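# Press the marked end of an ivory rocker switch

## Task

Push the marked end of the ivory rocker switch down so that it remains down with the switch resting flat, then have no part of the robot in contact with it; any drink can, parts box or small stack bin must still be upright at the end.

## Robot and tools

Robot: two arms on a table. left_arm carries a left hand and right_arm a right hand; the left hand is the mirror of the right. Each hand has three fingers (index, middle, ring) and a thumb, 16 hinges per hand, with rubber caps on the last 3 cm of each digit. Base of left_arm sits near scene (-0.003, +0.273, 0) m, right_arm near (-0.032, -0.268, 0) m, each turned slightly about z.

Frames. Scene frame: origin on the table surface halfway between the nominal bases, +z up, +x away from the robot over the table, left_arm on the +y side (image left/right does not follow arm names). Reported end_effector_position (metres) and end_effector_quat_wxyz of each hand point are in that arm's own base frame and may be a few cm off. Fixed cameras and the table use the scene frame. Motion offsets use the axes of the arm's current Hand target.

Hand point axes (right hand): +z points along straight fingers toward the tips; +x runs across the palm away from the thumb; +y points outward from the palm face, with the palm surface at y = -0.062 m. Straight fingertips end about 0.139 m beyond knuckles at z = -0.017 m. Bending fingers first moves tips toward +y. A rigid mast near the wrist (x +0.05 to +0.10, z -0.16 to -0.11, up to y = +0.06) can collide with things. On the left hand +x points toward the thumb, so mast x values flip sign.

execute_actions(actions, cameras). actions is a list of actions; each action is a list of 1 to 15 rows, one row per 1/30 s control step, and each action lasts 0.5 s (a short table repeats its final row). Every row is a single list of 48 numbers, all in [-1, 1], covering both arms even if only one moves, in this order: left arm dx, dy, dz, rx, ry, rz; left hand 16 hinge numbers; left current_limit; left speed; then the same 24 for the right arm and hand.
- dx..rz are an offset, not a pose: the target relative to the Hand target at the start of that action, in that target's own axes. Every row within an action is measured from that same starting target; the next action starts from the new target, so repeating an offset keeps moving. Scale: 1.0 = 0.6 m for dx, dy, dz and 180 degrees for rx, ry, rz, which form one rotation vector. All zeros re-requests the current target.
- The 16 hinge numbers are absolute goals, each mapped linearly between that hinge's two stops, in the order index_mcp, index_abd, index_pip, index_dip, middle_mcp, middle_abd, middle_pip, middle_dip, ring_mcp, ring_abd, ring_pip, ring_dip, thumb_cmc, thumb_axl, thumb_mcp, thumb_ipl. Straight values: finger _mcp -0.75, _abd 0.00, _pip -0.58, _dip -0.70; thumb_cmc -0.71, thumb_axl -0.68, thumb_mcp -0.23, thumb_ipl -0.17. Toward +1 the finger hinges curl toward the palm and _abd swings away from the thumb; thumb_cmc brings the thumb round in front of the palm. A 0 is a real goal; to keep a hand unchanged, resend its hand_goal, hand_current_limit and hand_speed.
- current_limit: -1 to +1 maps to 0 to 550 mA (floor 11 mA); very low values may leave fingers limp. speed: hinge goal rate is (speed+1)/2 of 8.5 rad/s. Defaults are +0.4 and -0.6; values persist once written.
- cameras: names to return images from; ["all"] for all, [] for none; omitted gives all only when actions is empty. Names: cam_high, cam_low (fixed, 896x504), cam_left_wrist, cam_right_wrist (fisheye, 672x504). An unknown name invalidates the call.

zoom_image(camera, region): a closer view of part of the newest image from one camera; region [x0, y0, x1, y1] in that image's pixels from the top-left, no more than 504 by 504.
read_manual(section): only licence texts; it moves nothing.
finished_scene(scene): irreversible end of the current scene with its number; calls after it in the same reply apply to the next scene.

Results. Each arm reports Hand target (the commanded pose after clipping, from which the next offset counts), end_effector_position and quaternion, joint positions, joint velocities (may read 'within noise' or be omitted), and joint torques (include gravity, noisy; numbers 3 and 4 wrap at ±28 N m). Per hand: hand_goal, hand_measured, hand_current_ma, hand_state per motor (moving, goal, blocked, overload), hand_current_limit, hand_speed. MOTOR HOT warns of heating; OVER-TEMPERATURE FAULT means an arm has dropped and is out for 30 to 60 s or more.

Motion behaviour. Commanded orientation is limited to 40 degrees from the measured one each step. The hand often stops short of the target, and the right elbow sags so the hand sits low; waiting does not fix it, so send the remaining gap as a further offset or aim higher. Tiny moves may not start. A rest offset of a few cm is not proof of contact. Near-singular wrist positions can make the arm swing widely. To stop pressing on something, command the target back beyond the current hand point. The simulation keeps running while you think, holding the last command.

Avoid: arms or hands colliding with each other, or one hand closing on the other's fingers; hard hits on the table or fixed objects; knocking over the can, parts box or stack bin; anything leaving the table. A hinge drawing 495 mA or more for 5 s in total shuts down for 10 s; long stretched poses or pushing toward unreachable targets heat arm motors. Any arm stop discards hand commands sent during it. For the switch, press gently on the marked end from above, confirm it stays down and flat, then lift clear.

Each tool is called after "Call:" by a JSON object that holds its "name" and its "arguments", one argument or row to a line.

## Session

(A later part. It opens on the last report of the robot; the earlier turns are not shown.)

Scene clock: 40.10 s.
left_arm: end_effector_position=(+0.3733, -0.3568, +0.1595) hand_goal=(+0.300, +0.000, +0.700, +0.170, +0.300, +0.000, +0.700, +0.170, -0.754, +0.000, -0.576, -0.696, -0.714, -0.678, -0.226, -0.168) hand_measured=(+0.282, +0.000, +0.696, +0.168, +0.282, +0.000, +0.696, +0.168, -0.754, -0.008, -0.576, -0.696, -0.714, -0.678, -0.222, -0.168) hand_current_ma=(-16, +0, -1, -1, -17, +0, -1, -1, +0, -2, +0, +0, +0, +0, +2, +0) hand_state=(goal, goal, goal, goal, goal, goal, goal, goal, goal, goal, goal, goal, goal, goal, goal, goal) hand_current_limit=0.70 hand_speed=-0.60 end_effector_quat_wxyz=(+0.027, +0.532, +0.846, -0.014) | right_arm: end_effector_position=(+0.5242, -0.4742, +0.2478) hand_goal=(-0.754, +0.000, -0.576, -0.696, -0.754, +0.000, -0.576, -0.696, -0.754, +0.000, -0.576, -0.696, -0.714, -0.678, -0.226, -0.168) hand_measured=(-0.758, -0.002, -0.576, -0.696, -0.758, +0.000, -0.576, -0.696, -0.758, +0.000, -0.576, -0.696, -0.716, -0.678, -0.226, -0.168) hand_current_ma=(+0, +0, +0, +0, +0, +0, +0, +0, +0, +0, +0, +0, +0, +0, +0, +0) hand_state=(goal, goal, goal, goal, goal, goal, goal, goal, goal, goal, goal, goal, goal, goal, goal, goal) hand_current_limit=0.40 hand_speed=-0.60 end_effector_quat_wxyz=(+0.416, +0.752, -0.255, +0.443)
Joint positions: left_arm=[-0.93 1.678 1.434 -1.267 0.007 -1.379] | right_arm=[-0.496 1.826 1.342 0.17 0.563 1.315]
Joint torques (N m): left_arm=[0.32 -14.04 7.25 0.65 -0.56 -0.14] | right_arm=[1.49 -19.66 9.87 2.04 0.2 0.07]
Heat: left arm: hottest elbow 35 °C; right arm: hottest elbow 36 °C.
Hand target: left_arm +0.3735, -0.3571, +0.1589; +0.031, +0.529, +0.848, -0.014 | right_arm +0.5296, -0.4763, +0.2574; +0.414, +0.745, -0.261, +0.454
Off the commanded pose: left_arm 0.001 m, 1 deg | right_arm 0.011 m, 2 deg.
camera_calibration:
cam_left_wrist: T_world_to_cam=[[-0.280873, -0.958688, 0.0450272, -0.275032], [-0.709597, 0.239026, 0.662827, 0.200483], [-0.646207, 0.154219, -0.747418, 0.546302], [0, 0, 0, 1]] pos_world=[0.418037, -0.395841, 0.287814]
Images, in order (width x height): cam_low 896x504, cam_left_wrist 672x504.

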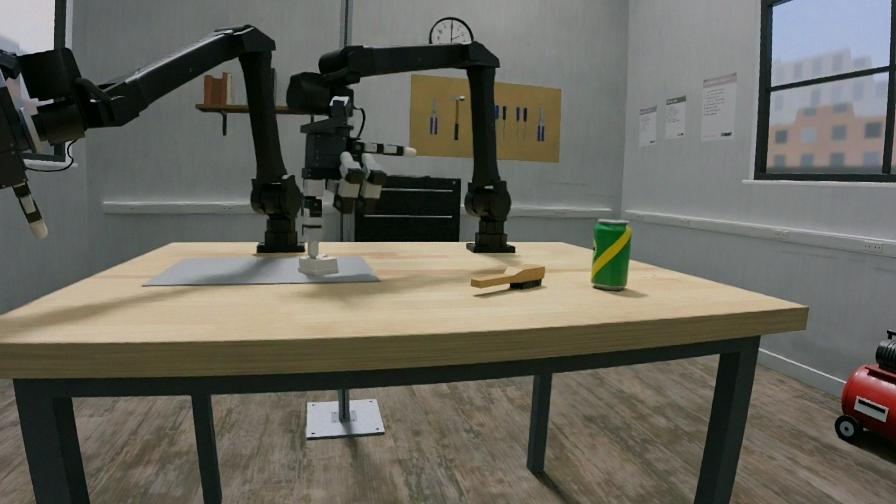

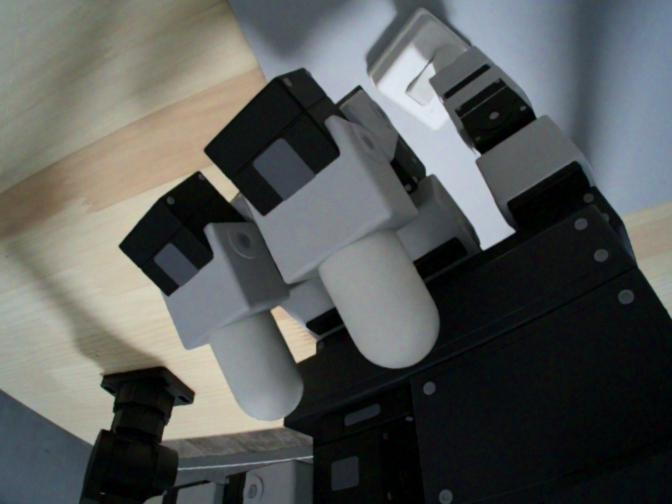

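Call:
{"name": "execute_actions", "arguments": {
  "actions": [
    [[0,0,0.005,0,0,0,0.3,0,0.7,0.17,0.3,0,0.7,0.17,-0.754,0,-0.576,-0.696,-0.714,-0.678,-0.226,-0.168,0.7,-0.6,0,0,0,0,0,0,-0.754,0,-0.576,-0.696,-0.754,0,-0.576,-0.696,-0.754,0,-0.576,-0.696,-0.714,-0.678,-0.226,-0.168,0.4,-0.6]],
    [[0,0,-0.04,0,0,0,0.3,0,0.7,0.17,0.3,0,0.7,0.17,-0.754,0,-0.576,-0.696,-0.714,-0.678,-0.226,-0.168,0.7,-0.6,0,0,0,0,0,0,-0.754,0,-0.576,-0.696,-0.754,0,-0.576,-0.696,-0.754,0,-0.576,-0.696,-0.714,-0.678,-0.226,-0.168,0.4,-0.6]],
    [[0.06,0,-0.08,0,0,0,0.3,0,0.7,0.17,0.3,0,0.7,0.17,-0.754,0,-0.576,-0.696,-0.714,-0.678,-0.226,-0.168,0.7,-0.6,0,0,0,0,0,0,-0.754,0,-0.576,-0.696,-0.754,0,-0.576,-0.696,-0.754,0,-0.576,-0.696,-0.714,-0.678,-0.226,-0.168,0.4,-0.6]]
  ],
  "cameras": ["cam_low","cam_left_wrist"]
}}

Call:
{"name": "zoom_image", "arguments": {
  "camera": "cam_left_wrist",
  "region": [380, 0, 540, 120]
}}

Call:
{"name": "zoom_image", "arguments": {
  "camera": "cam_low",
  "region": [270, 200, 390, 300]
}}

Scene clock: 43.47 s.
left_arm: end_effector_position=(+0.3508, -0.3215, +0.2206) hand_goal=(+0.300, +0.000, +0.700, +0.170, +0.300, +0.000, +0.700, +0.170, -0.754, +0.000, -0.576, -0.696, -0.714, -0.678, -0.226, -0.168) hand_measured=(+0.282, +0.000, +0.696, +0.168, +0.282, +0.000, +0.696, +0.168, -0.750, +0.004, -0.576, -0.696, -0.714, -0.678, -0.222, -0.168) hand_current_ma=(-16, +0, -1, -1, -17, +0, -1, -1, +1, +1, +0, +0, +0, +0, +2, +0) hand_state=(goal, goal, goal, goal, goal, goal, goal, goal, goal, goal, goal, goal, goal, goal, goal, goal) hand_current_limit=0.70 hand_speed=-0.60 end_effector_quat_wxyz=(+0.029, +0.529, +0.848, -0.015) | right_arm: end_effector_position=(+0.5242, -0.4742, +0.2478) hand_goal=(-0.754, +0.000, -0.576, -0.696, -0.754, +0.000, -0.576, -0.696, -0.754, +0.000, -0.576, -0.696, -0.714, -0.678, -0.226, -0.168) hand_measured=(-0.758, -0.002, -0.576, -0.696, -0.758, +0.000, -0.576, -0.696, -0.758, +0.000, -0.576, -0.696, -0.716, -0.678, -0.226, -0.168) hand_current_ma=(+0, +0, +0, +0, +0, +0, +0, +0, +0, +0, +0, +0, +0, +0, +0, +0) hand_state=(goal, goal, goal, goal, goal, goal, goal, goal, goal, goal, goal, goal, goal, goal, goal, goal) hand_current_limit=0.40 hand_speed=-0.60 end_effector_quat_wxyz=(+0.416, +0.752, -0.255, +0.443)
Joint positions: left_arm=[-0.924 1.541 1.43 -1.396 0.007 -1.379] | right_arm=[-0.496 1.826 1.342 0.17 0.563 1.315]
Joint torques (N m): left_arm=[1.03 -11.63 8.87 -0.12 -0.53 -0.02] | right_arm=[1.49 -19.6 9.87 2.06 0.2 0.08]
Heat: left arm: hottest elbow 35 °C; right arm: hottest elbow 36 °C.
Hand target: left_arm +0.3552, -0.3209, +0.2253; +0.031, +0.529, +0.848, -0.014 | right_arm +0.5296, -0.4763, +0.2574; +0.414, +0.745, -0.261, +0.454
Off the commanded pose: left_arm 0.006 m, 0 deg | right_arm 0.011 m, 2 deg.
camera_calibration:
cam_left_wrist: T_world_to_cam=[[-0.275605, -0.960097, 0.0474888, -0.253078], [-0.712618, 0.23722, 0.660229, 0.136659], [-0.645149, 0.148121, -0.749562, 0.57009], [0, 0, 0, 1]] pos_world=[0.395429, -0.35984, 0.34911]
Images, in order (width x height): cam_low 896x504, cam_left_wrist 672x504.

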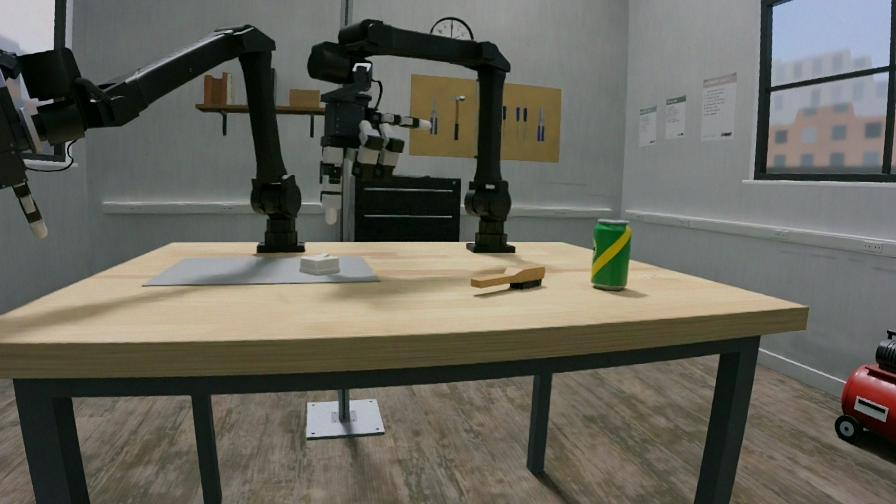

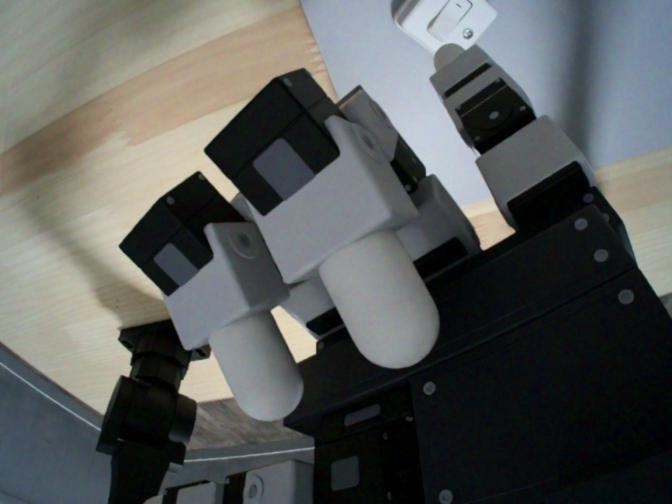

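Scaled by 3.150 from the camera's 672x504 image, which has a finer 960x720 frame.

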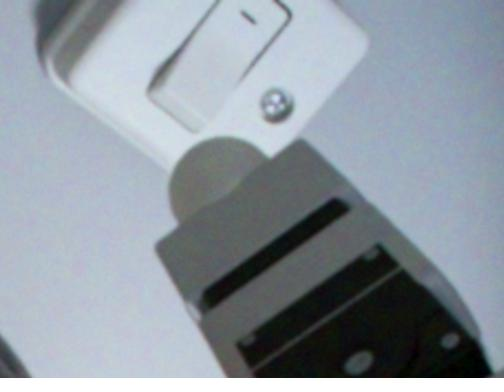

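Scaled by 4.200 from the camera's 896x504 image, which has a finer 1280x720 frame.

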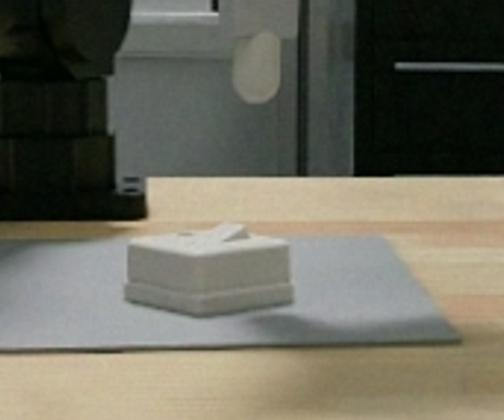

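Call:
{"name": "finished_scene", "arguments": {
  "scene": 1
}}

The scene is finished: the task was done.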